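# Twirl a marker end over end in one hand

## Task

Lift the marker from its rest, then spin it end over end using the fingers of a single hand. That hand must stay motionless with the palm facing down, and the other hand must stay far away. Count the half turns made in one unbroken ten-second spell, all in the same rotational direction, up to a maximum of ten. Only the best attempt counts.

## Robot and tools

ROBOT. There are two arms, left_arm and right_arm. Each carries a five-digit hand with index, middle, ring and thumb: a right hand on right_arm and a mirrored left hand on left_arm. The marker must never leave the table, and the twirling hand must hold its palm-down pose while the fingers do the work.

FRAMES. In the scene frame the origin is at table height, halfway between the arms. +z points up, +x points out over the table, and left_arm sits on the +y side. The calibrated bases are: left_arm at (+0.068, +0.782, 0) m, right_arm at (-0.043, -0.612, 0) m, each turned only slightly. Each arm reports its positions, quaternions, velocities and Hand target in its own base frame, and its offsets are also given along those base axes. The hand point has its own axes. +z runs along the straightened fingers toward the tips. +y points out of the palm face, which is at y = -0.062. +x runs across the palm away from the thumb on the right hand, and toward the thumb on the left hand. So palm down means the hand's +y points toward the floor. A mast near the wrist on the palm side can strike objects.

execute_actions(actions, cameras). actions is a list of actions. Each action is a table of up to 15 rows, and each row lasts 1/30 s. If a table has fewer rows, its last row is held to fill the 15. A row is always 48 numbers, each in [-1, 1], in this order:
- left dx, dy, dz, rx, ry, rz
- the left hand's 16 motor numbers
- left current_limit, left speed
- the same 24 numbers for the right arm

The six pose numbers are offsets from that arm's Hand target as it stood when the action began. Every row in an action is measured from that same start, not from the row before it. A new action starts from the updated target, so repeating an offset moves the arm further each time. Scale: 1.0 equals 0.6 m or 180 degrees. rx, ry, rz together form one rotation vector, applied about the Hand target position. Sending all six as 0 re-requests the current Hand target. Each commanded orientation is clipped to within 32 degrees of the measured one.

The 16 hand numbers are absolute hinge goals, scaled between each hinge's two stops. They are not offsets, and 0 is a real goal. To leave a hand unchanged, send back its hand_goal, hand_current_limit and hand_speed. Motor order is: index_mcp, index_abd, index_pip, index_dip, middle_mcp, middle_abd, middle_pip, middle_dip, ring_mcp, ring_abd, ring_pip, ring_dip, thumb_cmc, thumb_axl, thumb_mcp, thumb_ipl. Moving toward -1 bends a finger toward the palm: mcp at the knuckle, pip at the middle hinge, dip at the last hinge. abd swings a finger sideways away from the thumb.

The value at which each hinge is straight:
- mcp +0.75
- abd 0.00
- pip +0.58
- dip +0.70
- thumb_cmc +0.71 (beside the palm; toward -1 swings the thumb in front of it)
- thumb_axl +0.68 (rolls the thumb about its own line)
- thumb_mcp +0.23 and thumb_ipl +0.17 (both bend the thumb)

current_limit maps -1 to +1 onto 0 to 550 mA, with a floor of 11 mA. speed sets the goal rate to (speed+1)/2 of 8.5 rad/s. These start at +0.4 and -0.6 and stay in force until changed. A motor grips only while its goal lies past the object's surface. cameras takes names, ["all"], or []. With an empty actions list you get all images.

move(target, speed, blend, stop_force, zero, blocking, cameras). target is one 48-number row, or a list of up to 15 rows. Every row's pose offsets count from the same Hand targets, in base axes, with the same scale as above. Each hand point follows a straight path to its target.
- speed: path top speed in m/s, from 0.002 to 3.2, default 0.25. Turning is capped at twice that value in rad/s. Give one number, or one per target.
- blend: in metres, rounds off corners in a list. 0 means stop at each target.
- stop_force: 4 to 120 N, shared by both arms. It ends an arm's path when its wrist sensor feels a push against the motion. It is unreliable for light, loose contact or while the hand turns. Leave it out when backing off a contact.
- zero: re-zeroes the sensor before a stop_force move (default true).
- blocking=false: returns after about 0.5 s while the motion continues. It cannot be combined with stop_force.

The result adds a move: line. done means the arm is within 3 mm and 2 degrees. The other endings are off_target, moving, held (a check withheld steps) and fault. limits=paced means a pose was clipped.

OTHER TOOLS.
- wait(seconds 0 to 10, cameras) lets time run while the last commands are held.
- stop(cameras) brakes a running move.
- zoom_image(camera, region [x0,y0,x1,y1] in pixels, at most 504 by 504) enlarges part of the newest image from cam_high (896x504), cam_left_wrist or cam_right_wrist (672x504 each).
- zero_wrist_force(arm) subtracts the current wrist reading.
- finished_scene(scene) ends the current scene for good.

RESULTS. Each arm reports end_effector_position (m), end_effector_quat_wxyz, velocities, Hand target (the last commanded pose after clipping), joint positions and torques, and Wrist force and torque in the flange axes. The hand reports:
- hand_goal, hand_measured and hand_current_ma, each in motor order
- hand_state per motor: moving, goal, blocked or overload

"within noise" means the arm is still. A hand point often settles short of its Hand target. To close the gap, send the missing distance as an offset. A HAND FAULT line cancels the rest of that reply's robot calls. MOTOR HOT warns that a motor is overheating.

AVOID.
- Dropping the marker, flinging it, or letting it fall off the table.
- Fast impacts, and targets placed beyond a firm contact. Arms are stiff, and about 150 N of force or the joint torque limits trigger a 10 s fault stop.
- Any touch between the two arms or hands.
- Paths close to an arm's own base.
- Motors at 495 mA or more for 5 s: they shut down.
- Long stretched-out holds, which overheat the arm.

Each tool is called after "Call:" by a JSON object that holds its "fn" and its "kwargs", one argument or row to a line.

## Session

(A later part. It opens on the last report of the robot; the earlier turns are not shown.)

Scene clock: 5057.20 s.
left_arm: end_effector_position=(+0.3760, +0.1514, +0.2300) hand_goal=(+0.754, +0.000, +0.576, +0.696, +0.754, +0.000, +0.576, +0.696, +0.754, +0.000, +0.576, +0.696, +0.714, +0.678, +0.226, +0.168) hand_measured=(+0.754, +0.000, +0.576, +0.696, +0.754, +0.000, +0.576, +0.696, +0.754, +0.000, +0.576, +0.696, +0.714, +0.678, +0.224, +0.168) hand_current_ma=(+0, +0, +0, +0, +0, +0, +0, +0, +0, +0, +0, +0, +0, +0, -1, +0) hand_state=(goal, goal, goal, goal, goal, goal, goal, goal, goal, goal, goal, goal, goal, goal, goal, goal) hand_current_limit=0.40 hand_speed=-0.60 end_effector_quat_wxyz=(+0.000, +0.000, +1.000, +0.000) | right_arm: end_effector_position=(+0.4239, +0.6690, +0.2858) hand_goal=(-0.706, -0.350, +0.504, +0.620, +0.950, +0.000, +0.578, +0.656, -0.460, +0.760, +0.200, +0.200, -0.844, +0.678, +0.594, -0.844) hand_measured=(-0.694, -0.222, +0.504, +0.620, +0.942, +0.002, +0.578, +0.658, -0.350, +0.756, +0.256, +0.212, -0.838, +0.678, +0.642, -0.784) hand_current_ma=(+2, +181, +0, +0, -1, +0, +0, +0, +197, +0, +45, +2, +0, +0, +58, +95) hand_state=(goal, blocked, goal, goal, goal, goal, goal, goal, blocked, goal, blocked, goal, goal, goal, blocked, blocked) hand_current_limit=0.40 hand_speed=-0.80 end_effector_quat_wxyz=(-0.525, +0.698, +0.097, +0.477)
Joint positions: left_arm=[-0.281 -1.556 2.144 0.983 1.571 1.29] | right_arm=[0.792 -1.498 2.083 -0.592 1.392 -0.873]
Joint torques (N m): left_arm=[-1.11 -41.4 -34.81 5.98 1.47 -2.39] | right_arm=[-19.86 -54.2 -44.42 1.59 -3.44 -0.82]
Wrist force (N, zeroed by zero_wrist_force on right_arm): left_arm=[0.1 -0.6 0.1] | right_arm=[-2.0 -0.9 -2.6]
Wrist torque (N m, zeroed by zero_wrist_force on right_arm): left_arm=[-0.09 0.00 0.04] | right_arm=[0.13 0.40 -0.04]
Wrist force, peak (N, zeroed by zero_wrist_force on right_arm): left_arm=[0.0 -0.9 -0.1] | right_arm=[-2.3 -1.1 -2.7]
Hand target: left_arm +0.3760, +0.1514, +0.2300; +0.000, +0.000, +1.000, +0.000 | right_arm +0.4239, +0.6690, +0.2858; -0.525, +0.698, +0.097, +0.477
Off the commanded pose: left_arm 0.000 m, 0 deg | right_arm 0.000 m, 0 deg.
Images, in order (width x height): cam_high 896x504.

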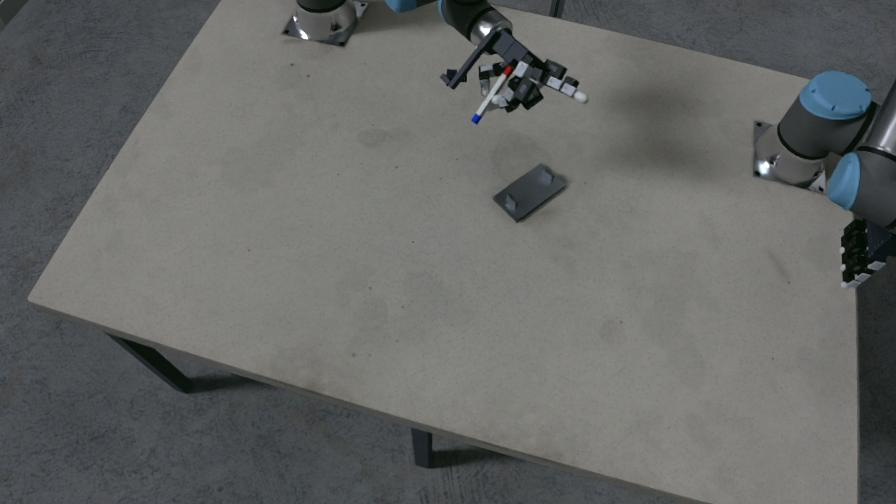

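Call:
{"fn": "move", "kwargs": {
  "target": [0,0,0,0,0,0,0.754,0,0.576,0.696,0.754,0,0.576,0.696,0.754,0,0.576,0.696,0.714,0.678,0.226,0.168,0.4,-0.6,0,0,0,-0.0943,-0.1373,0,-0.70,-0.24,0.504,0.62,0.95,0.0,0.577,0.656,-0.46,0.76,0.20,0.20,-0.845,0.677,0.593,-0.845,0.4,-0.8],
  "speed": 0.5,
  "cameras": ["all"]
}}

Call:
{"fn": "zoom_image", "kwargs": {
  "camera": "cam_high",
  "region": [460, 60, 540, 140]
}}

Call:
{"fn": "zoom_image", "kwargs": {
  "camera": "cam_right_wrist",
  "region": [180, 200, 460, 450]
}}

Scene clock: 5083.77 s.
left_arm: end_effector_position=(+0.3760, +0.1514, +0.2300) hand_goal=(+0.754, +0.000, +0.576, +0.696, +0.754, +0.000, +0.576, +0.696, +0.754, +0.000, +0.576, +0.696, +0.714, +0.678, +0.226, +0.168) hand_measured=(+0.754, +0.000, +0.576, +0.696, +0.754, +0.000, +0.576, +0.696, +0.754, +0.000, +0.576, +0.696, +0.714, +0.678, +0.224, +0.168) hand_current_ma=(+0, +0, +0, +0, +0, +0, +0, +0, +0, +0, +0, +0, +0, +0, -1, +0) hand_state=(goal, goal, goal, goal, goal, goal, goal, goal, goal, goal, goal, goal, goal, goal, goal, goal) hand_current_limit=0.40 hand_speed=-0.60 end_effector_quat_wxyz=(+0.000, +0.000, +1.000, +0.000) | right_arm: end_effector_position=(+0.4238, +0.6691, +0.2857) hand_goal=(-0.700, -0.240, +0.504, +0.620, +0.950, +0.000, +0.578, +0.656, -0.460, +0.760, +0.200, +0.200, -0.844, +0.678, +0.594, -0.844) hand_measured=(-0.694, -0.212, +0.504, +0.620, +0.944, +0.002, +0.578, +0.658, -0.350, +0.756, +0.256, +0.212, -0.838, +0.678, +0.642, -0.784) hand_current_ma=(+1, +8, +0, +0, +0, +0, +0, +0, +197, +0, +45, +2, +0, +0, +58, +94) hand_state=(goal, blocked, goal, goal, goal, goal, goal, goal, blocked, goal, blocked, goal, goal, goal, blocked, blocked) hand_current_limit=0.40 hand_speed=-0.80 end_effector_quat_wxyz=(-0.384, +0.650, +0.275, +0.595)
Joint positions: left_arm=[-0.281 -1.556 2.144 0.983 1.571 1.29] | right_arm=[0.846 -1.452 2.106 -0.658 1.443 -1.397]
Joint torques (N m): left_arm=[-0.67 -43.73 -35.65 5.93 1.65 -2.63] | right_arm=[-20.87 -56.91 -42.72 1.59 -3.81 -2.68]
Wrist force (N, zeroed by zero_wrist_force on right_arm): left_arm=[-0.1 -0.6 0.1] | right_arm=[-3.5 -2.6 -2.5]
Wrist torque (N m, zeroed by zero_wrist_force on right_arm): left_arm=[-0.09 0.02 0.02] | right_arm=[0.09 0.65 -0.30]
Wrist force, peak (N, zeroed by zero_wrist_force on right_arm): left_arm=[-0.4 -0.7 -0.1] | right_arm=[-4.0 -2.4 -2.7]
Hand target: left_arm +0.3760, +0.1514, +0.2300; +0.000, +0.000, +1.000, +0.000 | right_arm +0.4239, +0.6690, +0.2858; -0.384, +0.650, +0.275, +0.595
Off the commanded pose: left_arm 0.000 m, 0 deg | right_arm 0.000 m, 0 deg.
move: done

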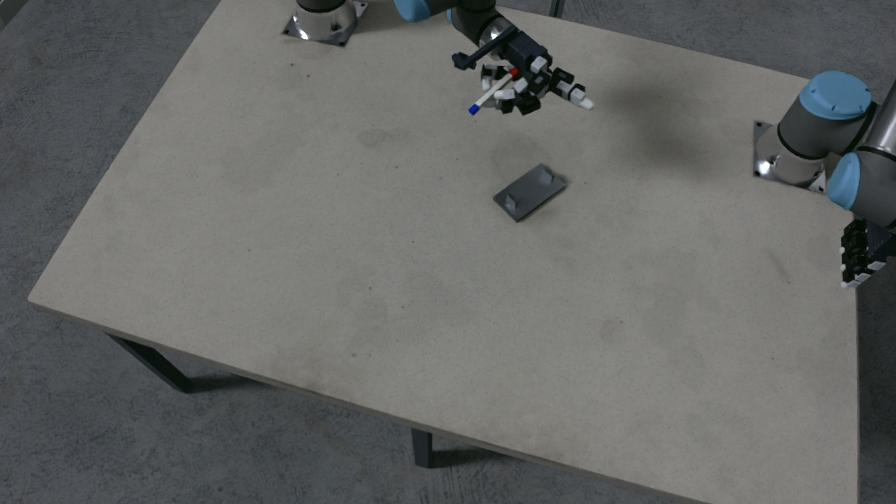

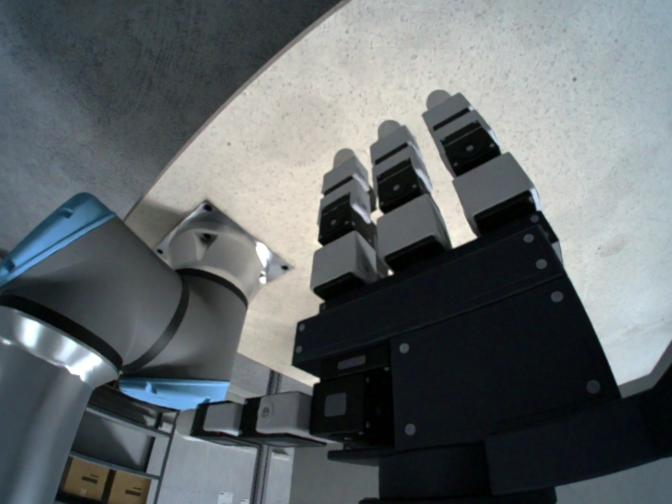

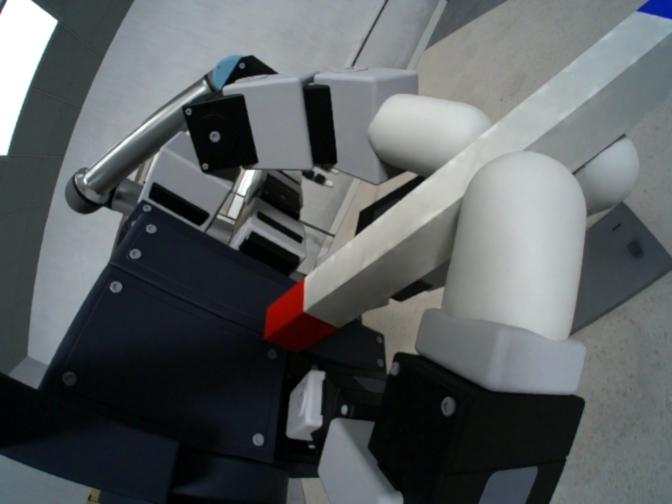

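Scaled by 6.300 from the camera's 896x504 image, which has a finer 1280x720 frame.

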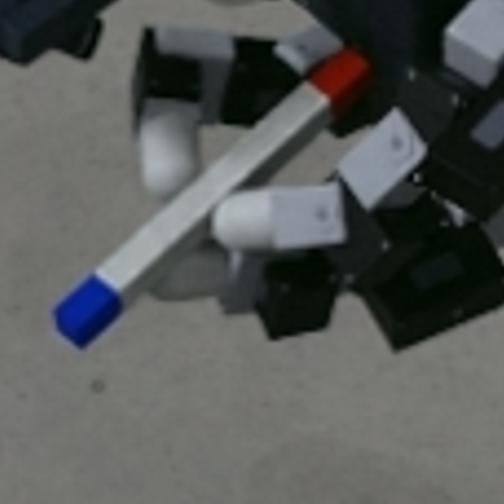

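Scaled by 1.800 from the camera's 672x504 image, which has a finer 960x720 frame.

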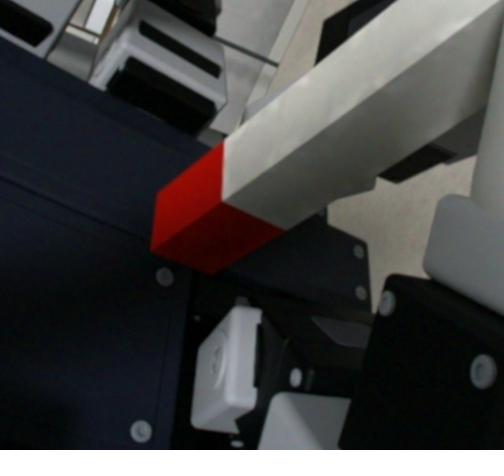

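Call:
{"fn": "execute_actions", "kwargs": {
  "actions": [
    [[0,0,0,0,0,0,0.754,0,0.576,0.696,0.754,0,0.576,0.696,0.754,0,0.576,0.696,0.714,0.678,0.226,0.168,0.4,-0.6,0,0,0,0,0,0,-0.71,-0.42,0.504,0.62,0.95,0.0,0.577,0.656,-0.46,0.76,0.20,0.20,-0.845,0.677,0.593,-0.845,0.4,-0.8]]
  ]
}}

Call:
{"fn": "execute_actions", "kwargs": {
  "actions": [
    [[0,0,0,0,0,0,0.754,0,0.576,0.696,0.754,0,0.576,0.696,0.754,0,0.576,0.696,0.714,0.678,0.226,0.168,0.4,-0.6,0,0,0,0,0,0,-0.71,-0.5,0.504,0.62,0.95,0.0,0.577,0.656,-0.46,0.76,0.20,0.20,-0.845,0.677,0.593,-0.845,0.4,-0.8]]
  ],
  "cameras": ["cam_high"]
}}

Call:
{"fn": "zoom_image", "kwargs": {
  "camera": "cam_high",
  "region": [460, 60, 540, 140]
}}

Scene clock: 5118.80 s.
left_arm: end_effector_position=(+0.3760, +0.1514, +0.2300) hand_goal=(+0.754, +0.000, +0.576, +0.696, +0.754, +0.000, +0.576, +0.696, +0.754, +0.000, +0.576, +0.696, +0.714, +0.678, +0.226, +0.168) hand_measured=(+0.754, +0.000, +0.576, +0.696, +0.754, +0.000, +0.576, +0.696, +0.754, +0.000, +0.576, +0.696, +0.714, +0.678, +0.224, +0.168) hand_current_ma=(+0, +0, +0, +0, +0, +0, +0, +0, +0, +0, +0, +0, +0, +0, -1, +0) hand_state=(goal, goal, goal, goal, goal, goal, goal, goal, goal, goal, goal, goal, goal, goal, goal, goal) hand_current_limit=0.40 hand_speed=-0.60 end_effector_quat_wxyz=(+0.000, +0.000, +1.000, +0.000) | right_arm: end_effector_position=(+0.4239, +0.6690, +0.2858) hand_goal=(-0.710, -0.420, +0.504, +0.620, +0.950, +0.000, +0.578, +0.656, -0.460, +0.760, +0.200, +0.200, -0.844, +0.678, +0.594, -0.844) hand_measured=(-0.698, -0.230, +0.506, +0.620, +0.944, +0.002, +0.578, +0.658, -0.350, +0.756, +0.256, +0.204, -0.842, +0.678, +0.646, -0.786) hand_current_ma=(+2, +385, +0, +0, +0, +0, +0, +0, +197, +0, +44, +0, +0, +0, +65, +88) hand_state=(goal, blocked, goal, goal, goal, goal, goal, goal, blocked, goal, blocked, goal, goal, goal, blocked, blocked) hand_current_limit=0.40 hand_speed=-0.80 end_effector_quat_wxyz=(-0.384, +0.650, +0.275, +0.595)
Joint positions: left_arm=[-0.281 -1.556 2.144 0.983 1.571 1.29] | right_arm=[0.846 -1.452 2.105 -0.658 1.442 -1.397]
Joint torques (N m): left_arm=[-0.65 -41.67 -35.38 5.92 1.63 -2.48] | right_arm=[-20.34 -55.84 -43.27 1.59 -3.5 -2.62]
Wrist force (N, zeroed by zero_wrist_force on right_arm): left_arm=[-0.2 -0.5 0.1] | right_arm=[-3.3 -2.3 -2.8]
Wrist torque (N m, zeroed by zero_wrist_force on right_arm): left_arm=[-0.08 0.04 0.01] | right_arm=[0.15 0.63 -0.24]
Wrist force, peak (N, zeroed by zero_wrist_force on right_arm): left_arm=[-0.1 -0.8 -0.1] | right_arm=[-3.7 -2.7 -2.7]
Hand target: left_arm +0.3760, +0.1514, +0.2300; +0.000, +0.000, +1.000, +0.000 | right_arm +0.4239, +0.6690, +0.2858; -0.384, +0.650, +0.275, +0.595
Off the commanded pose: left_arm 0.000 m, 0 deg | right_arm 0.000 m, 0 deg.

Scene clock: 5119.50 s.
left_arm: end_effector_position=(+0.3760, +0.1514, +0.2300) hand_goal=(+0.754, +0.000, +0.576, +0.696, +0.754, +0.000, +0.576, +0.696, +0.754, +0.000, +0.576, +0.696, +0.714, +0.678, +0.226, +0.168) hand_measured=(+0.754, +0.000, +0.576, +0.696, +0.754, +0.000, +0.576, +0.696, +0.754, +0.000, +0.576, +0.696, +0.714, +0.678, +0.224, +0.168) hand_current_ma=(+0, +0, +0, +0, +0, +0, +0, +0, +0, +0, +0, +0, +0, +0, -1, +0) hand_state=(goal, goal, goal, goal, goal, goal, goal, goal, goal, goal, goal, goal, goal, goal, goal, goal) hand_current_limit=0.40 hand_speed=-0.60 end_effector_quat_wxyz=(+0.000, +0.000, +1.000, +0.000) | right_arm: end_effector_position=(+0.4239, +0.6690, +0.2858) hand_goal=(-0.710, -0.500, +0.504, +0.620, +0.950, +0.000, +0.578, +0.656, -0.460, +0.760, +0.200, +0.200, -0.844, +0.678, +0.594, -0.844) hand_measured=(-0.698, -0.230, +0.506, +0.620, +0.944, +0.002, +0.578, +0.658, -0.350, +0.756, +0.256, +0.204, -0.842, +0.678, +0.646, -0.786) hand_current_ma=(+2, +385, +0, +0, +0, +0, +0, +0, +197, +0, +44, +0, +0, +0, +65, +88) hand_state=(goal, blocked, goal, goal, goal, goal, goal, goal, blocked, goal, blocked, goal, goal, goal, blocked, blocked) hand_current_limit=0.40 hand_speed=-0.80 end_effector_quat_wxyz=(-0.384, +0.650, +0.275, +0.595)
Joint positions: left_arm=[-0.281 -1.556 2.144 0.983 1.571 1.29] | right_arm=[0.846 -1.452 2.105 -0.658 1.442 -1.397]
Joint torques (N m): left_arm=[-0.49 -42.57 -35.07 6.03 1.36 -2.83] | right_arm=[-19.71 -57.49 -42.62 1.68 -3.53 -2.28]
Wrist force (N, zeroed by zero_wrist_force on right_arm): left_arm=[0.0 -0.4 0.2] | right_arm=[-3.3 -2.2 -2.8]
Wrist torque (N m, zeroed by zero_wrist_force on right_arm): left_arm=[-0.07 0.01 0.03] | right_arm=[0.17 0.63 -0.24]
Wrist force, peak (N, zeroed by zero_wrist_force on right_arm): left_arm=[-0.2 -0.7 0.0] | right_arm=[-3.4 -2.6 -3.0]
Hand target: left_arm +0.3760, +0.1514, +0.2300; +0.000, +0.000, +1.000, +0.000 | right_arm +0.4239, +0.6690, +0.2858; -0.384, +0.650, +0.275, +0.595
Off the commanded pose: left_arm 0.000 m, 0 deg | right_arm 0.000 m, 0 deg.
Images, in order (width x height): cam_high 896x504.

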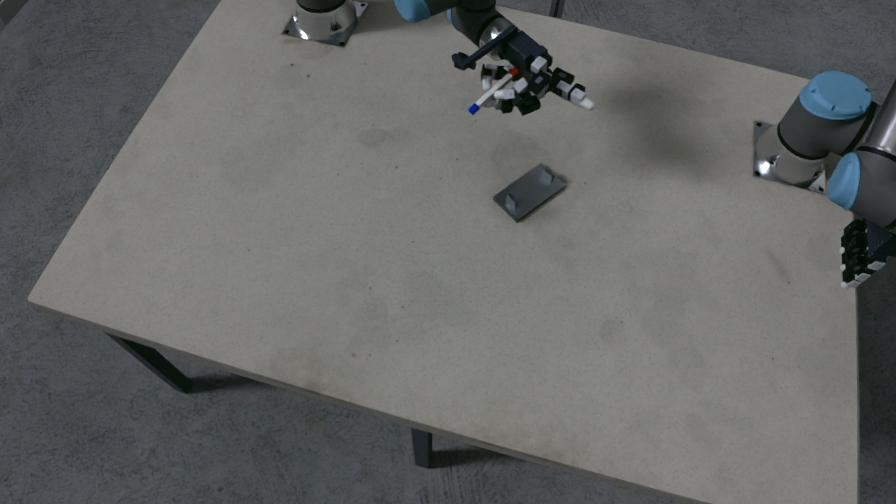

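Scaled by 6.300 from the camera's 896x504 image, which has a finer 1280x720 frame.

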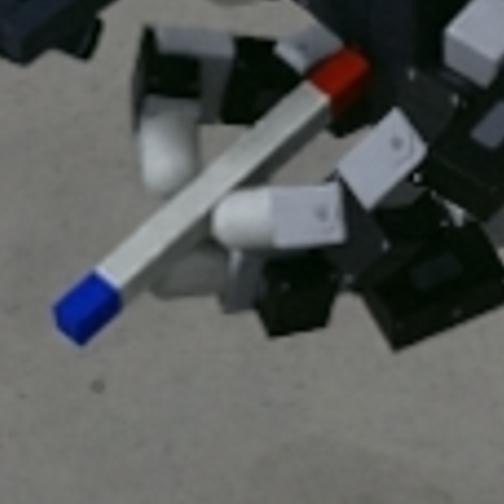

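Call:
{"fn": "execute_actions", "kwargs": {
  "actions": [
    [[0,0,0,0,0,0,0.754,0,0.576,0.696,0.754,0,0.576,0.696,0.754,0,0.576,0.696,0.714,0.678,0.226,0.168,0.4,-0.6,0,0,0,0,0,0,-0.71,-0.35,0.504,0.62,0.95,0.0,0.577,0.656,-0.44,0.76,0.20,0.20,-0.845,0.677,0.593,-0.845,0.4,-0.8]]
  ]
}}

Call:
{"fn": "execute_actions", "kwargs": {
  "actions": [
    [[0,0,0,0,0,0,0.754,0,0.576,0.696,0.754,0,0.576,0.696,0.754,0,0.576,0.696,0.714,0.678,0.226,0.168,0.4,-0.6,0,0,0,0,0,0,-0.71,-0.35,0.504,0.62,0.95,0.0,0.577,0.656,-0.42,0.76,0.20,0.20,-0.845,0.677,0.593,-0.845,0.4,-0.8]]
  ],
  "cameras": ["cam_high"]
}}

Call:
{"fn": "zoom_image", "kwargs": {
  "camera": "cam_high",
  "region": [460, 60, 540, 140]
}}

Scene clock: 5186.90 s.
left_arm: end_effector_position=(+0.3760, +0.1514, +0.2300) hand_goal=(+0.754, +0.000, +0.576, +0.696, +0.754, +0.000, +0.576, +0.696, +0.754, +0.000, +0.576, +0.696, +0.714, +0.678, +0.226, +0.168) hand_measured=(+0.754, +0.000, +0.576, +0.696, +0.754, +0.000, +0.576, +0.696, +0.754, +0.000, +0.576, +0.696, +0.714, +0.678, +0.224, +0.168) hand_current_ma=(+0, +0, +0, +0, +0, +0, +0, +0, +0, +0, +0, +0, +0, +0, -1, +0) hand_state=(goal, goal, goal, goal, goal, goal, goal, goal, goal, goal, goal, goal, goal, goal, goal, goal) hand_current_limit=0.40 hand_speed=-0.60 end_effector_quat_wxyz=(+0.000, +0.000, +1.000, +0.000) | right_arm: end_effector_position=(+0.4239, +0.6690, +0.2858) hand_goal=(-0.710, -0.350, +0.504, +0.620, +0.950, +0.000, +0.578, +0.656, -0.440, +0.760, +0.200, +0.200, -0.844, +0.678, +0.594, -0.844) hand_measured=(-0.698, -0.230, +0.506, +0.620, +0.944, +0.002, +0.578, +0.658, -0.350, +0.756, +0.256, +0.204, -0.842, +0.678, +0.646, -0.786) hand_current_ma=(+2, +160, +0, +0, +0, +0, +0, +0, +133, +0, +44, +0, +0, +0, +65, +88) hand_state=(goal, blocked, goal, goal, goal, goal, goal, goal, blocked, goal, blocked, goal, goal, goal, blocked, blocked) hand_current_limit=0.40 hand_speed=-0.80 end_effector_quat_wxyz=(-0.384, +0.650, +0.275, +0.595)
Joint positions: left_arm=[-0.281 -1.556 2.144 0.983 1.571 1.29] | right_arm=[0.846 -1.452 2.105 -0.658 1.442 -1.397]
Joint torques (N m): left_arm=[-0.73 -42.54 -35.35 5.96 1.62 -2.55] | right_arm=[-18.96 -55.81 -42.29 1.73 -3.45 -1.6]
Wrist force (N, zeroed by zero_wrist_force on right_arm): left_arm=[-0.3 -0.3 0.2] | right_arm=[-3.5 -2.4 -2.7]
Wrist torque (N m, zeroed by zero_wrist_force on right_arm): left_arm=[-0.06 0.05 0.00] | right_arm=[0.13 0.66 -0.26]
Wrist force, peak (N, zeroed by zero_wrist_force on right_arm): left_arm=[-0.5 -0.7 0.2] | right_arm=[-3.5 -2.7 -2.9]
Hand target: left_arm +0.3760, +0.1514, +0.2300; +0.000, +0.000, +1.000, +0.000 | right_arm +0.4239, +0.6690, +0.2858; -0.384, +0.650, +0.275, +0.595
Off the commanded pose: left_arm 0.000 m, 0 deg | right_arm 0.000 m, 0 deg.

Scene clock: 5187.60 s.
left_arm: end_effector_position=(+0.3760, +0.1514, +0.2300) hand_goal=(+0.754, +0.000, +0.576, +0.696, +0.754, +0.000, +0.576, +0.696, +0.754, +0.000, +0.576, +0.696, +0.714, +0.678, +0.226, +0.168) hand_measured=(+0.754, +0.000, +0.576, +0.696, +0.754, +0.000, +0.576, +0.696, +0.754, +0.000, +0.576, +0.696, +0.714, +0.678, +0.224, +0.168) hand_current_ma=(+0, +0, +0, +0, +0, +0, +0, +0, +0, +0, +0, +0, +0, +0, -1, +0) hand_state=(goal, goal, goal, goal, goal, goal, goal, goal, goal, goal, goal, goal, goal, goal, goal, goal) hand_current_limit=0.40 hand_speed=-0.60 end_effector_quat_wxyz=(+0.000, +0.000, +1.000, +0.000) | right_arm: end_effector_position=(+0.4239, +0.6690, +0.2858) hand_goal=(-0.710, -0.350, +0.504, +0.620, +0.950, +0.000, +0.578, +0.656, -0.420, +0.760, +0.200, +0.200, -0.844, +0.678, +0.594, -0.844) hand_measured=(-0.698, -0.230, +0.506, +0.620, +0.944, +0.002, +0.578, +0.658, -0.350, +0.756, +0.256, +0.204, -0.842, +0.678, +0.646, -0.786) hand_current_ma=(+2, +160, +0, +0, +0, +0, +0, +0, +81, +0, +44, +0, +0, +0, +65, +88) hand_state=(goal, blocked, goal, goal, goal, goal, goal, goal, blocked, goal, blocked, goal, goal, goal, blocked, blocked) hand_current_limit=0.40 hand_speed=-0.80 end_effector_quat_wxyz=(-0.384, +0.650, +0.275, +0.595)
Joint positions: left_arm=[-0.281 -1.556 2.144 0.983 1.571 1.29] | right_arm=[0.846 -1.452 2.105 -0.658 1.442 -1.397]
Joint torques (N m): left_arm=[-0.82 -44.18 -35.01 5.96 1.6 -2.68] | right_arm=[-20.04 -55.93 -43.1 1.6 -3.58 -1.08]
Wrist force (N, zeroed by zero_wrist_force on right_arm): left_arm=[0.1 -0.4 -0.1] | right_arm=[-3.5 -2.2 -3.0]
Wrist torque (N m, zeroed by zero_wrist_force on right_arm): left_arm=[-0.05 -0.01 0.03] | right_arm=[0.18 0.67 -0.26]
Wrist force, peak (N, zeroed by zero_wrist_force on right_arm): left_arm=[0.0 -0.7 -0.1] | right_arm=[-3.7 -2.3 -2.8]
Hand target: left_arm +0.3760, +0.1514, +0.2300; +0.000, +0.000, +1.000, +0.000 | right_arm +0.4239, +0.6690, +0.2858; -0.384, +0.650, +0.275, +0.595
Off the commanded pose: left_arm 0.000 m, 0 deg | right_arm 0.000 m, 0 deg.
Images, in order (width x height): cam_high 896x504.

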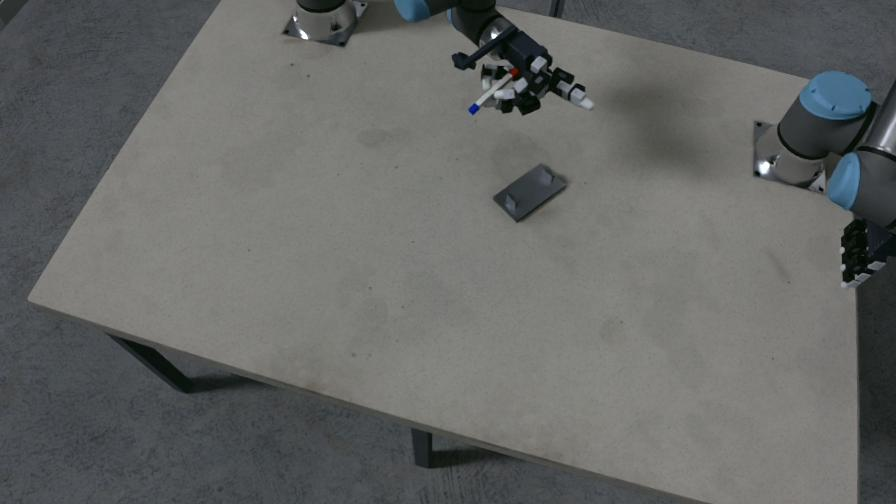

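Scaled by 6.300 from the camera's 896x504 image, which has a finer 1280x720 frame.

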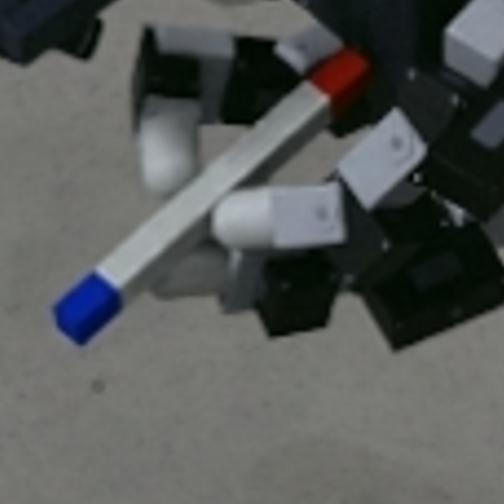

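Call:
{"fn": "move", "kwargs": {
  "target": [0,0,0,0,0,0,0.754,0,0.576,0.696,0.754,0,0.576,0.696,0.754,0,0.576,0.696,0.714,0.678,0.226,0.168,0.4,-0.6,0,0,0,0.2516,0.3662,0,-0.70,-0.24,0.504,0.62,0.95,0.0,0.577,0.656,-0.44,0.76,0.20,0.20,-0.845,0.677,0.593,-0.845,0.4,-0.8],
  "speed": 0.6
}}

Call:
{"fn": "move", "kwargs": {
  "target": [0,0,0,0,0,0,0.754,0,0.576,0.696,0.754,0,0.576,0.696,0.754,0,0.576,0.696,0.714,0.678,0.226,0.168,0.4,-0.6,0,0,0,0.1602,-0.11,0,-0.70,-0.24,0.504,0.62,0.95,0.0,0.577,0.656,-0.44,0.76,0.20,0.20,-0.845,0.677,0.593,-0.845,0.4,-0.8],
  "speed": 0.6
}}

Call:
{"fn": "move", "kwargs": {
  "target": [0,0,0,0,0,0,0.754,0,0.576,0.696,0.754,0,0.576,0.696,0.754,0,0.576,0.696,0.714,0.678,0.226,0.168,0.4,-0.6,0,0,0,0,0,-0.2778,-0.70,-0.24,0.504,0.62,0.95,0.0,0.577,0.656,-0.44,0.76,0.20,0.20,-0.845,0.677,0.593,-0.845,0.4,-0.8],
  "speed": 0.6,
  "cameras": ["cam_high"]
}}

Call:
{"fn": "zoom_image", "kwargs": {
  "camera": "cam_high",
  "region": [460, 60, 560, 160]
}}

Scene clock: 5209.07 s.
left_arm: end_effector_position=(+0.3760, +0.1514, +0.2300) hand_goal=(+0.754, +0.000, +0.576, +0.696, +0.754, +0.000, +0.576, +0.696, +0.754, +0.000, +0.576, +0.696, +0.714, +0.678, +0.226, +0.168) hand_measured=(+0.754, +0.000, +0.576, +0.696, +0.754, +0.000, +0.576, +0.696, +0.754, +0.000, +0.576, +0.696, +0.714, +0.678, +0.224, +0.168) hand_current_ma=(+0, +0, +0, +0, +0, +0, +0, +0, +0, +0, +0, +0, +0, +0, -1, +0) hand_state=(goal, goal, goal, goal, goal, goal, goal, goal, goal, goal, goal, goal, goal, goal, goal, goal) hand_current_limit=0.40 hand_speed=-0.60 end_effector_quat_wxyz=(+0.000, +0.000, +1.000, +0.000) | right_arm: end_effector_position=(+0.4240, +0.6690, +0.2858) hand_goal=(-0.700, -0.240, +0.504, +0.620, +0.950, +0.000, +0.578, +0.656, -0.440, +0.760, +0.200, +0.200, -0.844, +0.678, +0.594, -0.844) hand_measured=(-0.696, -0.214, +0.506, +0.620, +0.944, +0.002, +0.578, +0.658, -0.350, +0.758, +0.256, +0.210, -0.840, +0.678, +0.646, -0.786) hand_current_ma=(+0, +7, +0, +0, -1, +0, +0, +0, +133, +0, +44, +1, +0, +0, +65, +88) hand_state=(goal, blocked, goal, goal, goal, goal, goal, goal, blocked, goal, blocked, goal, goal, goal, blocked, blocked) hand_current_limit=0.40 hand_speed=-0.80 end_effector_quat_wxyz=(+0.677, -0.673, +0.209, -0.212)
Joint positions: left_arm=[-0.281 -1.556 2.144 0.983 1.571 1.29] | right_arm=[0.657 -1.521 2.08 -0.566 1.263 0]
Joint torques (N m): left_arm=[-0.75 -41.77 -35.43 5.87 1.39 -2.65] | right_arm=[19.09 -29.29 -44.57 1.76 3.13 2.42]
Wrist force (N, zeroed by zero_wrist_force on right_arm): left_arm=[0.1 -0.7 -0.1] | right_arm=[0.4 0.5 -1.2]
Wrist torque (N m, zeroed by zero_wrist_force on right_arm): left_arm=[-0.08 -0.01 0.04] | right_arm=[0.15 0.04 0.04]
Wrist force, peak (N, zeroed by zero_wrist_force on right_arm): left_arm=[-0.1 -0.8 0.1] | right_arm=[-3.9 -2.5 -2.9]
Hand target: left_arm +0.3760, +0.1514, +0.2300; +0.000, +0.000, +1.000, +0.000 | right_arm +0.4239, +0.6690, +0.2858; +0.677, -0.673, +0.210, -0.212
Off the commanded pose: left_arm 0.000 m, 0 deg | right_arm 0.000 m, 0 deg.
move: done

Scene clock: 5210.23 s.
left_arm: end_effector_position=(+0.3760, +0.1514, +0.2300) hand_goal=(+0.754, +0.000, +0.576, +0.696, +0.754, +0.000, +0.576, +0.696, +0.754, +0.000, +0.576, +0.696, +0.714, +0.678, +0.226, +0.168) hand_measured=(+0.754, +0.000, +0.576, +0.696, +0.754, +0.000, +0.576, +0.696, +0.754, +0.000, +0.576, +0.696, +0.714, +0.678, +0.224, +0.168) hand_current_ma=(+0, +0, +0, +0, +0, +0, +0, +0, +0, +0, +0, +0, +0, +0, -1, +0) hand_state=(goal, goal, goal, goal, goal, goal, goal, goal, goal, goal, goal, goal, goal, goal, goal, goal) hand_current_limit=0.40 hand_speed=-0.60 end_effector_quat_wxyz=(+0.000, +0.000, +1.000, +0.000) | right_arm: end_effector_position=(+0.4239, +0.6691, +0.2859) hand_goal=(-0.700, -0.240, +0.504, +0.620, +0.950, +0.000, +0.578, +0.656, -0.440, +0.760, +0.200, +0.200, -0.844, +0.678, +0.594, -0.844) hand_measured=(-0.698, -0.214, +0.506, +0.620, +0.944, +0.002, +0.578, +0.658, -0.350, +0.758, +0.256, +0.210, -0.840, +0.678, +0.646, -0.786) hand_current_ma=(+0, +7, +0, +0, -1, +0, +0, +0, +133, +0, +44, +1, +0, +0, +65, +88) hand_state=(goal, blocked, goal, goal, goal, goal, goal, goal, blocked, goal, blocked, goal, goal, goal, blocked, blocked) hand_current_limit=0.40 hand_speed=-0.80 end_effector_quat_wxyz=(+0.848, -0.438, +0.137, -0.265)
Joint positions: left_arm=[-0.281 -1.556 2.144 0.983 1.571 1.29] | right_arm=[0.656 -1.374 2.348 -1.613 1.32 0.183]
Joint torques (N m): left_arm=[-0.31 -42.78 -35.41 5.89 1.42 -2.48] | right_arm=[-11.67 -23.58 -26.67 -7.64 -2.62 -1.08]
Wrist force (N, zeroed by zero_wrist_force on right_arm): left_arm=[0.0 -0.5 0.1] | right_arm=[0.4 0.1 -3.3]
Wrist torque (N m, zeroed by zero_wrist_force on right_arm): left_arm=[-0.08 0.01 0.03] | right_arm=[0.29 0.14 0.03]
Wrist force, peak (N, zeroed by zero_wrist_force on right_arm): left_arm=[-0.3 -0.7 -0.1] | right_arm=[0.3 0.6 -3.9]
Hand target: left_arm +0.3760, +0.1514, +0.2300; +0.000, +0.000, +1.000, +0.000 | right_arm +0.4239, +0.6690, +0.2858; +0.848, -0.438, +0.137, -0.265
Off the commanded pose: left_arm 0.000 m, 0 deg | right_arm 0.000 m, 0 deg.
move: done

Scene clock: 5211.63 s.
left_arm: end_effector_position=(+0.3760, +0.1514, +0.2300) hand_goal=(+0.754, +0.000, +0.576, +0.696, +0.754, +0.000, +0.576, +0.696, +0.754, +0.000, +0.576, +0.696, +0.714, +0.678, +0.226, +0.168) hand_measured=(+0.754, +0.000, +0.576, +0.696, +0.754, +0.000, +0.576, +0.696, +0.754, +0.000, +0.576, +0.696, +0.714, +0.678, +0.224, +0.168) hand_current_ma=(+0, +0, +0, +0, +0, +0, +0, +0, +0, +0, +0, +0, +0, +0, -1, +0) hand_state=(goal, goal, goal, goal, goal, goal, goal, goal, goal, goal, goal, goal, goal, goal, goal, goal) hand_current_limit=0.40 hand_speed=-0.60 end_effector_quat_wxyz=(+0.000, +0.000, +1.000, +0.000) | right_arm: end_effector_position=(+0.4239, +0.6691, +0.2857) hand_goal=(-0.700, -0.240, +0.504, +0.620, +0.950, +0.000, +0.578, +0.656, -0.440, +0.760, +0.200, +0.200, -0.844, +0.678, +0.594, -0.844) hand_measured=(-0.698, -0.214, +0.506, +0.620, +0.944, +0.002, +0.578, +0.658, -0.350, +0.758, +0.256, +0.210, -0.842, +0.678, +0.646, -0.786) hand_current_ma=(+0, +7, +0, +0, -1, +0, +0, +0, +133, +0, +44, +1, +0, +0, +65, +88) hand_state=(goal, blocked, goal, goal, goal, goal, goal, goal, blocked, goal, blocked, goal, goal, goal, blocked, blocked) hand_current_limit=0.40 hand_speed=-0.80 end_effector_quat_wxyz=(+0.656, -0.339, +0.310, -0.598)
Joint positions: left_arm=[-0.281 -1.556 2.144 0.983 1.571 1.29] | right_arm=[1.023 -1.23 2.19 -1.83 2.284 -0.659]
Joint torques (N m): left_arm=[-1.69 -42.93 -35.03 5.98 1.54 -2.65] | right_arm=[-15.91 -51.17 -30.07 -8.26 1.76 -2.62]
Wrist force (N, zeroed by zero_wrist_force on right_arm): left_arm=[-0.2 -0.4 0.2] | right_arm=[0.9 -0.4 -3.5]
Wrist torque (N m, zeroed by zero_wrist_force on right_arm): left_arm=[-0.07 0.04 0.00] | right_arm=[0.21 0.20 0.09]
Wrist force, peak (N, zeroed by zero_wrist_force on right_arm): left_arm=[-0.4 -0.8 -0.1] | right_arm=[0.5 -0.6 -4.0]
Hand target: left_arm +0.3760, +0.1514, +0.2300; +0.000, +0.000, +1.000, +0.000 | right_arm +0.4239, +0.6690, +0.2858; +0.656, -0.339, +0.310, -0.598
Off the commanded pose: left_arm 0.000 m, 0 deg | right_arm 0.000 m, 0 deg.
move: done
Images, in order (width x height): cam_high 896x504.

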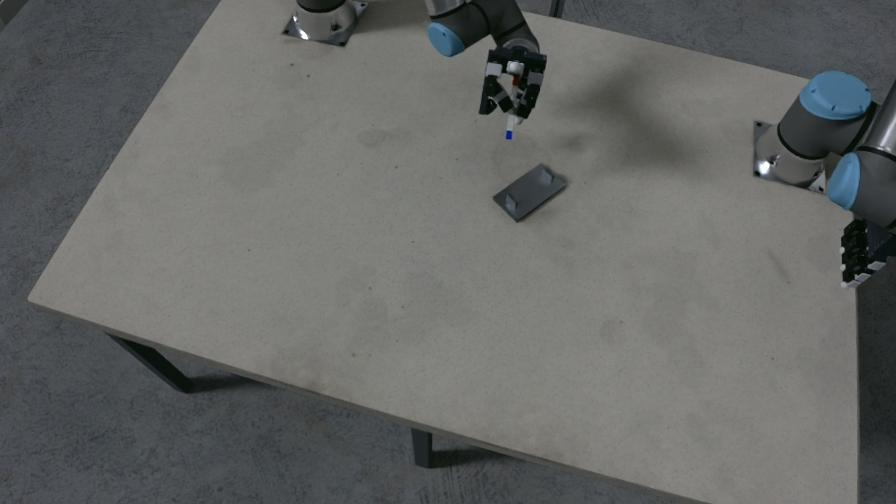

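Scaled by 5.040 from the camera's 896x504 image, which has a finer 1280x720 frame.

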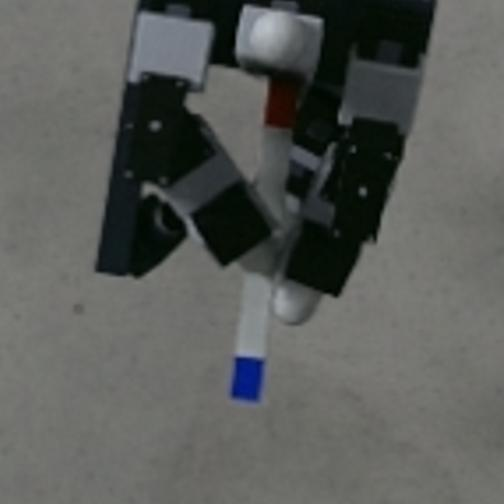

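Call:
{"fn": "execute_actions", "kwargs": {
  "actions": [
    [[0,0,0,0,0,0,0.754,0,0.576,0.696,0.754,0,0.576,0.696,0.754,0,0.576,0.696,0.714,0.678,0.226,0.168,0.4,-0.6,0,0,0,0,0,0,-0.70,-0.22,0.504,0.62,0.753,0.0,-1.0,-0.174,-0.46,0.76,0.20,0.20,-0.845,0.677,0.593,-0.845,0.4,-0.5]],
    [[0,0,0,0,0,0,0.754,0,0.576,0.696,0.754,0,0.576,0.696,0.754,0,0.576,0.696,0.714,0.678,0.226,0.168,0.4,-0.6,0,0,0,0,0,0,-0.70,-0.22,0.504,0.62,0.753,0.0,-1.0,-0.174,-0.46,0.76,0.20,0.20,-0.845,0.677,0.593,-0.845,0.4,-0.5]],
    [[0,0,0,0,0,0,0.754,0,0.576,0.696,0.754,0,0.576,0.696,0.754,0,0.576,0.696,0.714,0.678,0.226,0.168,0.4,-0.6,0,0,0,0,0,0,-0.70,-0.22,0.504,0.62,0.479,0.0,-1.0,-0.174,-0.46,0.76,0.20,0.20,-0.845,0.677,0.593,-0.845,0.4,-0.5]]
  ],
  "cameras": ["cam_high", "cam_right_wrist"]
}}

Call:
{"fn": "zoom_image", "kwargs": {
  "camera": "cam_high",
  "region": [460, 60, 560, 160]
}}

Scene clock: 5349.73 s.
left_arm: end_effector_position=(+0.3760, +0.1514, +0.2300) hand_goal=(+0.754, +0.000, +0.576, +0.696, +0.754, +0.000, +0.576, +0.696, +0.754, +0.000, +0.576, +0.696, +0.714, +0.678, +0.226, +0.168) hand_measured=(+0.754, +0.000, +0.576, +0.696, +0.754, +0.000, +0.576, +0.696, +0.754, +0.000, +0.576, +0.696, +0.714, +0.678, +0.224, +0.168) hand_current_ma=(+0, +0, +0, +0, +0, +0, +0, +0, +0, +0, +0, +0, +0, +0, -1, +0) hand_state=(goal, goal, goal, goal, goal, goal, goal, goal, goal, goal, goal, goal, goal, goal, goal, goal) hand_current_limit=0.40 hand_speed=-0.60 end_effector_quat_wxyz=(+0.000, +0.000, +1.000, +0.000) | right_arm: end_effector_position=(+0.4239, +0.6690, +0.2858) hand_goal=(-0.700, -0.220, +0.504, +0.620, +0.480, +0.000, -1.000, -0.174, -0.460, +0.760, +0.200, +0.200, -0.844, +0.678, +0.594, -0.844) hand_measured=(-0.714, -0.204, +0.498, +0.620, +0.750, +0.000, -0.620, -0.120, -0.388, +0.762, +0.256, +0.232, -0.844, +0.678, +0.674, -0.786) hand_current_ma=(-3, +3, +0, +0, +385, +0, +385, +43, +86, +0, +44, +16, +0, +0, +153, +88) hand_state=(goal, goal, goal, goal, blocked, goal, blocked, blocked, blocked, goal, blocked, blocked, goal, goal, blocked, blocked) hand_current_limit=0.40 hand_speed=-0.50 end_effector_quat_wxyz=(+0.656, -0.339, +0.310, -0.598)
Joint positions: left_arm=[-0.281 -1.556 2.144 0.983 1.571 1.29] | right_arm=[1.022 -1.23 2.19 -1.83 2.284 -0.659]
Joint torques (N m): left_arm=[-1.66 -43.86 -35.37 6.15 1.52 -2.64] | right_arm=[-18.13 -51.83 -35.44 -6.03 1.66 -2.02]
Wrist force (N, zeroed by zero_wrist_force on right_arm): left_arm=[-0.1 -0.3 -0.1] | right_arm=[0.7 -0.4 -3.4]
Wrist torque (N m, zeroed by zero_wrist_force on right_arm): left_arm=[-0.04 0.02 0.02] | right_arm=[0.20 0.23 0.07]
Wrist force, peak (N, zeroed by zero_wrist_force on right_arm): left_arm=[-0.1 -0.9 0.0] | right_arm=[0.6 -0.3 -3.8]
Hand target: left_arm +0.3760, +0.1514, +0.2300; +0.000, +0.000, +1.000, +0.000 | right_arm +0.4239, +0.6690, +0.2858; +0.656, -0.339, +0.310, -0.598
Off the commanded pose: left_arm 0.000 m, 0 deg | right_arm 0.000 m, 0 deg.
Images, in order (width x height): cam_high 896x504, cam_right_wrist 672x504.

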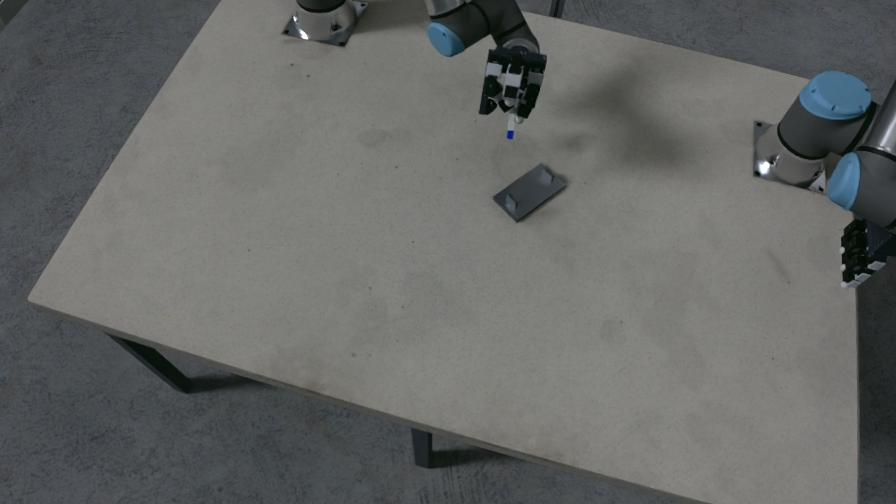

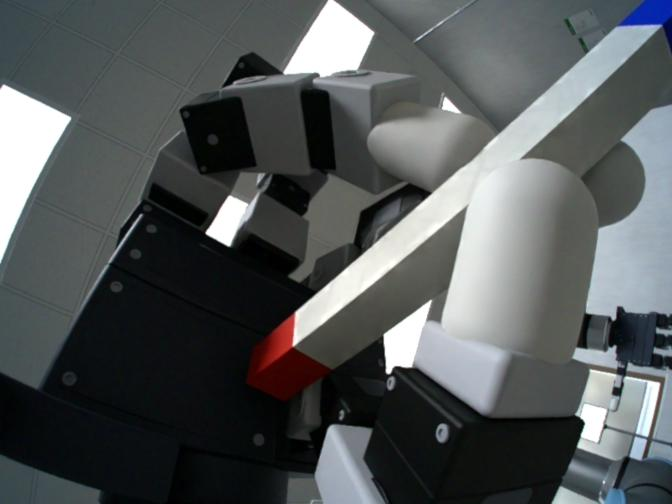

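Scaled by 5.040 from the camera's 896x504 image, which has a finer 1280x720 frame.

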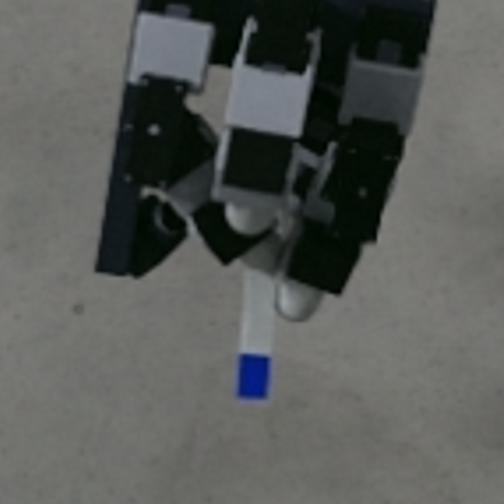

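Call:
{"fn": "execute_actions", "kwargs": {
  "actions": [
    [[0,0,0,0,0,0,0.754,0,0.576,0.696,0.754,0,0.576,0.696,0.754,0,0.576,0.696,0.714,0.678,0.226,0.168,0.4,-0.6,0,0,0,0,0,0,-0.70,-0.22,0.504,0.62,0.95,0.0,-0.5,-0.174,-0.46,0.76,0.20,0.20,-0.845,0.677,0.593,-0.845,0.4,-0.8]],
    [[0,0,0,0,0,0,0.754,0,0.576,0.696,0.754,0,0.576,0.696,0.754,0,0.576,0.696,0.714,0.678,0.226,0.168,0.4,-0.6,0,0,0,0,0,0,-0.70,-0.22,0.504,0.62,0.95,0.0,-0.5,-0.174,-0.46,0.76,0.20,0.20,-0.845,0.677,0.593,-0.845,0.4,-0.8]]
  ],
  "cameras": ["cam_high", "cam_right_wrist"]
}}

Call:
{"fn": "zoom_image", "kwargs": {
  "camera": "cam_high",
  "region": [460, 60, 560, 160]
}}

Scene clock: 5362.70 s.
left_arm: end_effector_position=(+0.3760, +0.1514, +0.2300) hand_goal=(+0.754, +0.000, +0.576, +0.696, +0.754, +0.000, +0.576, +0.696, +0.754, +0.000, +0.576, +0.696, +0.714, +0.678, +0.226, +0.168) hand_measured=(+0.754, +0.000, +0.576, +0.696, +0.754, +0.000, +0.576, +0.696, +0.754, +0.000, +0.576, +0.696, +0.714, +0.678, +0.224, +0.168) hand_current_ma=(+0, +0, +0, +0, +0, +0, +0, +0, +0, +0, +0, +0, +0, +0, -1, +0) hand_state=(goal, goal, goal, goal, goal, goal, goal, goal, goal, goal, goal, goal, goal, goal, goal, goal) hand_current_limit=0.40 hand_speed=-0.60 end_effector_quat_wxyz=(+0.000, +0.000, +1.000, +0.000) | right_arm: end_effector_position=(+0.4239, +0.6690, +0.2858) hand_goal=(-0.700, -0.220, +0.504, +0.620, +0.950, +0.000, -0.500, -0.174, -0.460, +0.760, +0.200, +0.200, -0.844, +0.678, +0.594, -0.844) hand_measured=(-0.712, -0.204, +0.498, +0.620, +0.936, +0.000, -0.506, -0.172, -0.388, +0.760, +0.256, +0.232, -0.842, +0.678, +0.674, -0.786) hand_current_ma=(-2, +3, +0, +0, -3, +0, -1, +0, +86, +0, +44, +16, +0, +0, +153, +88) hand_state=(goal, goal, goal, goal, goal, goal, goal, goal, blocked, goal, blocked, blocked, goal, goal, blocked, blocked) hand_current_limit=0.40 hand_speed=-0.80 end_effector_quat_wxyz=(+0.656, -0.339, +0.310, -0.598)
Joint positions: left_arm=[-0.281 -1.556 2.144 0.983 1.571 1.29] | right_arm=[1.022 -1.23 2.19 -1.83 2.284 -0.659]
Joint torques (N m): left_arm=[-1.37 -42.61 -35.38 6.33 1.71 -2.56] | right_arm=[-16.22 -50.31 -34.75 -1.93 1.29 -0.71]
Wrist force (N, zeroed by zero_wrist_force on right_arm): left_arm=[-0.3 -0.4 -0.2] | right_arm=[0.8 -0.4 -3.6]
Wrist torque (N m, zeroed by zero_wrist_force on right_arm): left_arm=[-0.04 0.04 0.00] | right_arm=[0.22 0.22 0.08]
Wrist force, peak (N, zeroed by zero_wrist_force on right_arm): left_arm=[-0.4 -0.7 0.1] | right_arm=[0.9 -0.6 -3.6]
Hand target: left_arm +0.3760, +0.1514, +0.2300; +0.000, +0.000, +1.000, +0.000 | right_arm +0.4239, +0.6690, +0.2858; +0.656, -0.339, +0.310, -0.598
Off the commanded pose: left_arm 0.000 m, 0 deg | right_arm 0.000 m, 0 deg.
Images, in order (width x height): cam_high 896x504, cam_right_wrist 672x504.

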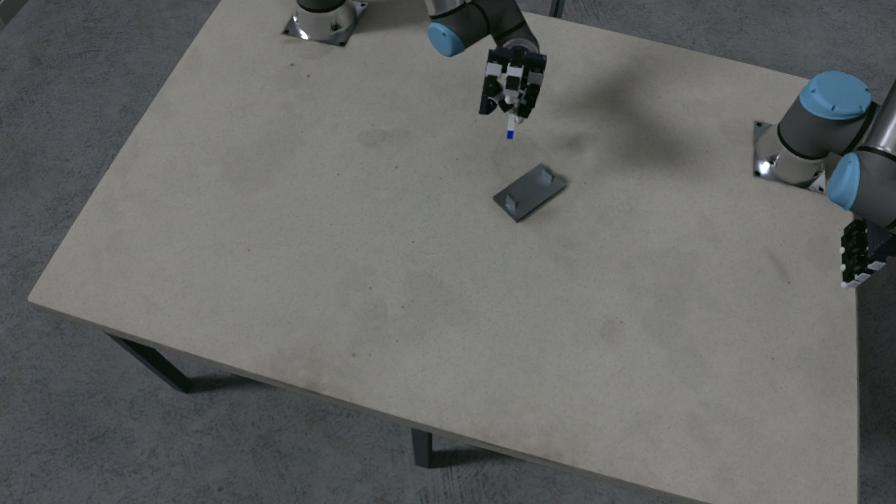

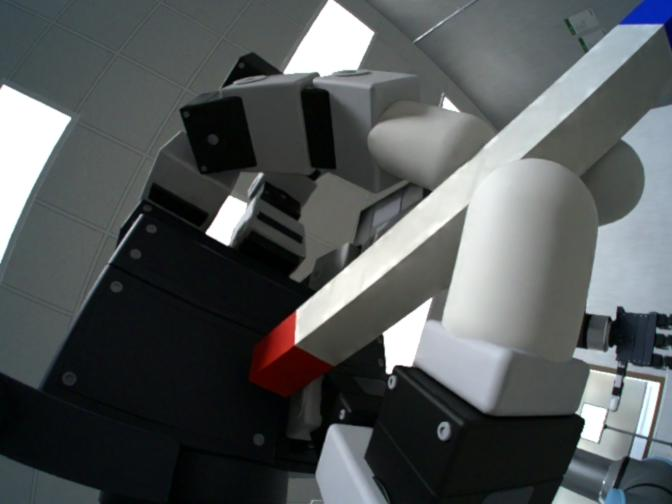

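Scaled by 5.040 from the camera's 896x504 image, which has a finer 1280x720 frame.

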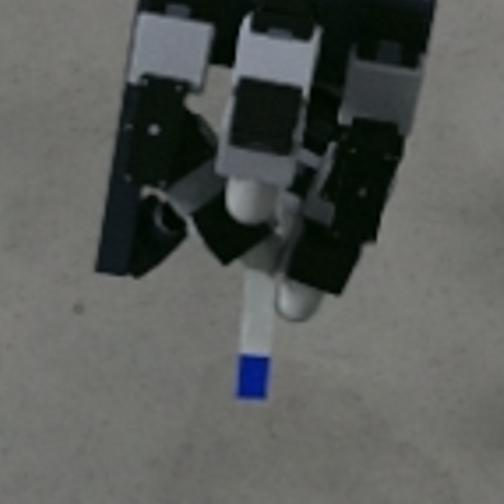

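Call:
{"fn": "execute_actions", "kwargs": {
  "actions": [
    [[0,0,0,0,0,0,0.754,0,0.576,0.696,0.754,0,0.576,0.696,0.754,0,0.576,0.696,0.714,0.678,0.226,0.168,0.4,-0.6,0,0,0,0,0,0,-0.70,-0.22,0.504,0.62,0.98,0.0,-1.0,-0.35,-0.46,0.76,0.20,0.20,-0.845,0.677,0.593,-0.845,0.4,-0.7]],
    [[0,0,0,0,0,0,0.754,0,0.576,0.696,0.754,0,0.576,0.696,0.754,0,0.576,0.696,0.714,0.678,0.226,0.168,0.4,-0.6,0,0,0,0,0,0,-0.70,-0.22,0.504,0.62,0.75,0.15,-1.0,-0.35,-0.46,0.76,0.20,0.20,-0.845,0.677,0.593,-0.845,0.4,-0.8]]
  ],
  "cameras": ["cam_high", "cam_right_wrist"]
}}

Call:
{"fn": "zoom_image", "kwargs": {
  "camera": "cam_high",
  "region": [460, 60, 560, 160]
}}

Scene clock: 5632.33 s.
left_arm: end_effector_position=(+0.3760, +0.1514, +0.2300) hand_goal=(+0.754, +0.000, +0.576, +0.696, +0.754, +0.000, +0.576, +0.696, +0.754, +0.000, +0.576, +0.696, +0.714, +0.678, +0.226, +0.168) hand_measured=(+0.754, +0.000, +0.576, +0.696, +0.754, +0.000, +0.576, +0.696, +0.754, +0.000, +0.576, +0.696, +0.714, +0.678, +0.224, +0.168) hand_current_ma=(+0, +0, +0, +0, +0, +0, +0, +0, +0, +0, +0, +0, +0, +0, -1, +0) hand_state=(goal, goal, goal, goal, goal, goal, goal, goal, goal, goal, goal, goal, goal, goal, goal, goal) hand_current_limit=0.40 hand_speed=-0.60 end_effector_quat_wxyz=(+0.000, +0.000, +1.000, +0.000) | right_arm: end_effector_position=(+0.4239, +0.6690, +0.2858) hand_goal=(-0.700, -0.220, +0.504, +0.620, +0.750, +0.150, -1.000, -0.350, -0.460, +0.760, +0.200, +0.200, -0.844, +0.678, +0.594, -0.844) hand_measured=(-0.712, -0.204, +0.498, +0.620, +0.746, +0.146, -0.998, -0.346, -0.388, +0.760, +0.256, +0.232, -0.842, +0.678, +0.674, -0.786) hand_current_ma=(-2, +3, +0, +0, +0, +0, +0, +0, +86, +0, +44, +16, +0, +0, +153, +88) hand_state=(goal, goal, goal, goal, goal, goal, goal, goal, blocked, goal, blocked, blocked, goal, goal, blocked, blocked) hand_current_limit=0.40 hand_speed=-0.80 end_effector_quat_wxyz=(+0.656, -0.339, +0.310, -0.598)
Joint positions: left_arm=[-0.281 -1.556 2.144 0.983 1.571 1.29] | right_arm=[1.022 -1.23 2.19 -1.83 2.284 -0.659]
Joint torques (N m): left_arm=[-0.42 -41.23 -34.77 5.95 1.46 -2.44] | right_arm=[-14.83 -50.68 -34.55 -1.8 0.82 0.25]
Wrist force (N, zeroed by zero_wrist_force on right_arm): left_arm=[0.2 -0.4 -0.1] | right_arm=[0.6 -0.2 -3.5]
Wrist torque (N m, zeroed by zero_wrist_force on right_arm): left_arm=[-0.04 -0.02 0.04] | right_arm=[0.24 0.25 0.08]
Wrist force, peak (N, zeroed by zero_wrist_force on right_arm): left_arm=[-0.1 -0.8 0.1] | right_arm=[0.7 -0.4 -3.7]
Hand target: left_arm +0.3760, +0.1514, +0.2300; +0.000, +0.000, +1.000, +0.000 | right_arm +0.4239, +0.6690, +0.2858; +0.656, -0.339, +0.310, -0.598
Off the commanded pose: left_arm 0.000 m, 0 deg | right_arm 0.000 m, 0 deg.
Images, in order (width x height): cam_high 896x504, cam_right_wrist 672x504.

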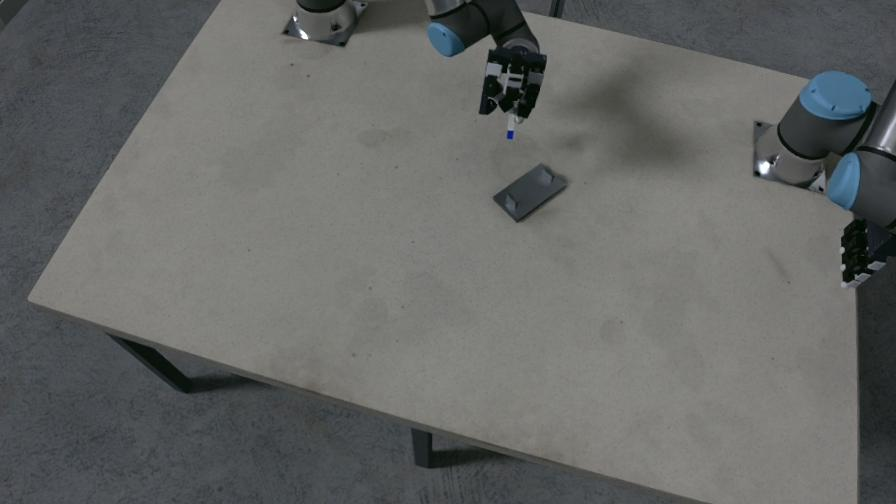

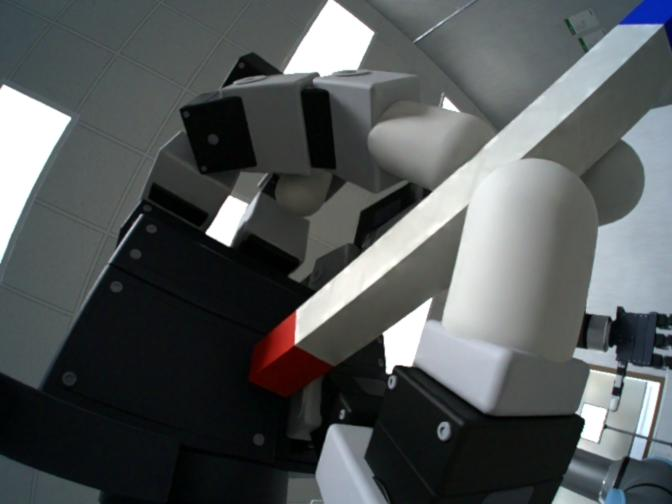

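Scaled by 5.040 from the camera's 896x504 image, which has a finer 1280x720 frame.

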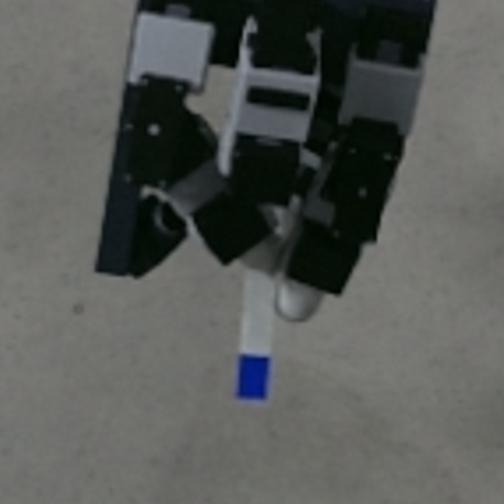

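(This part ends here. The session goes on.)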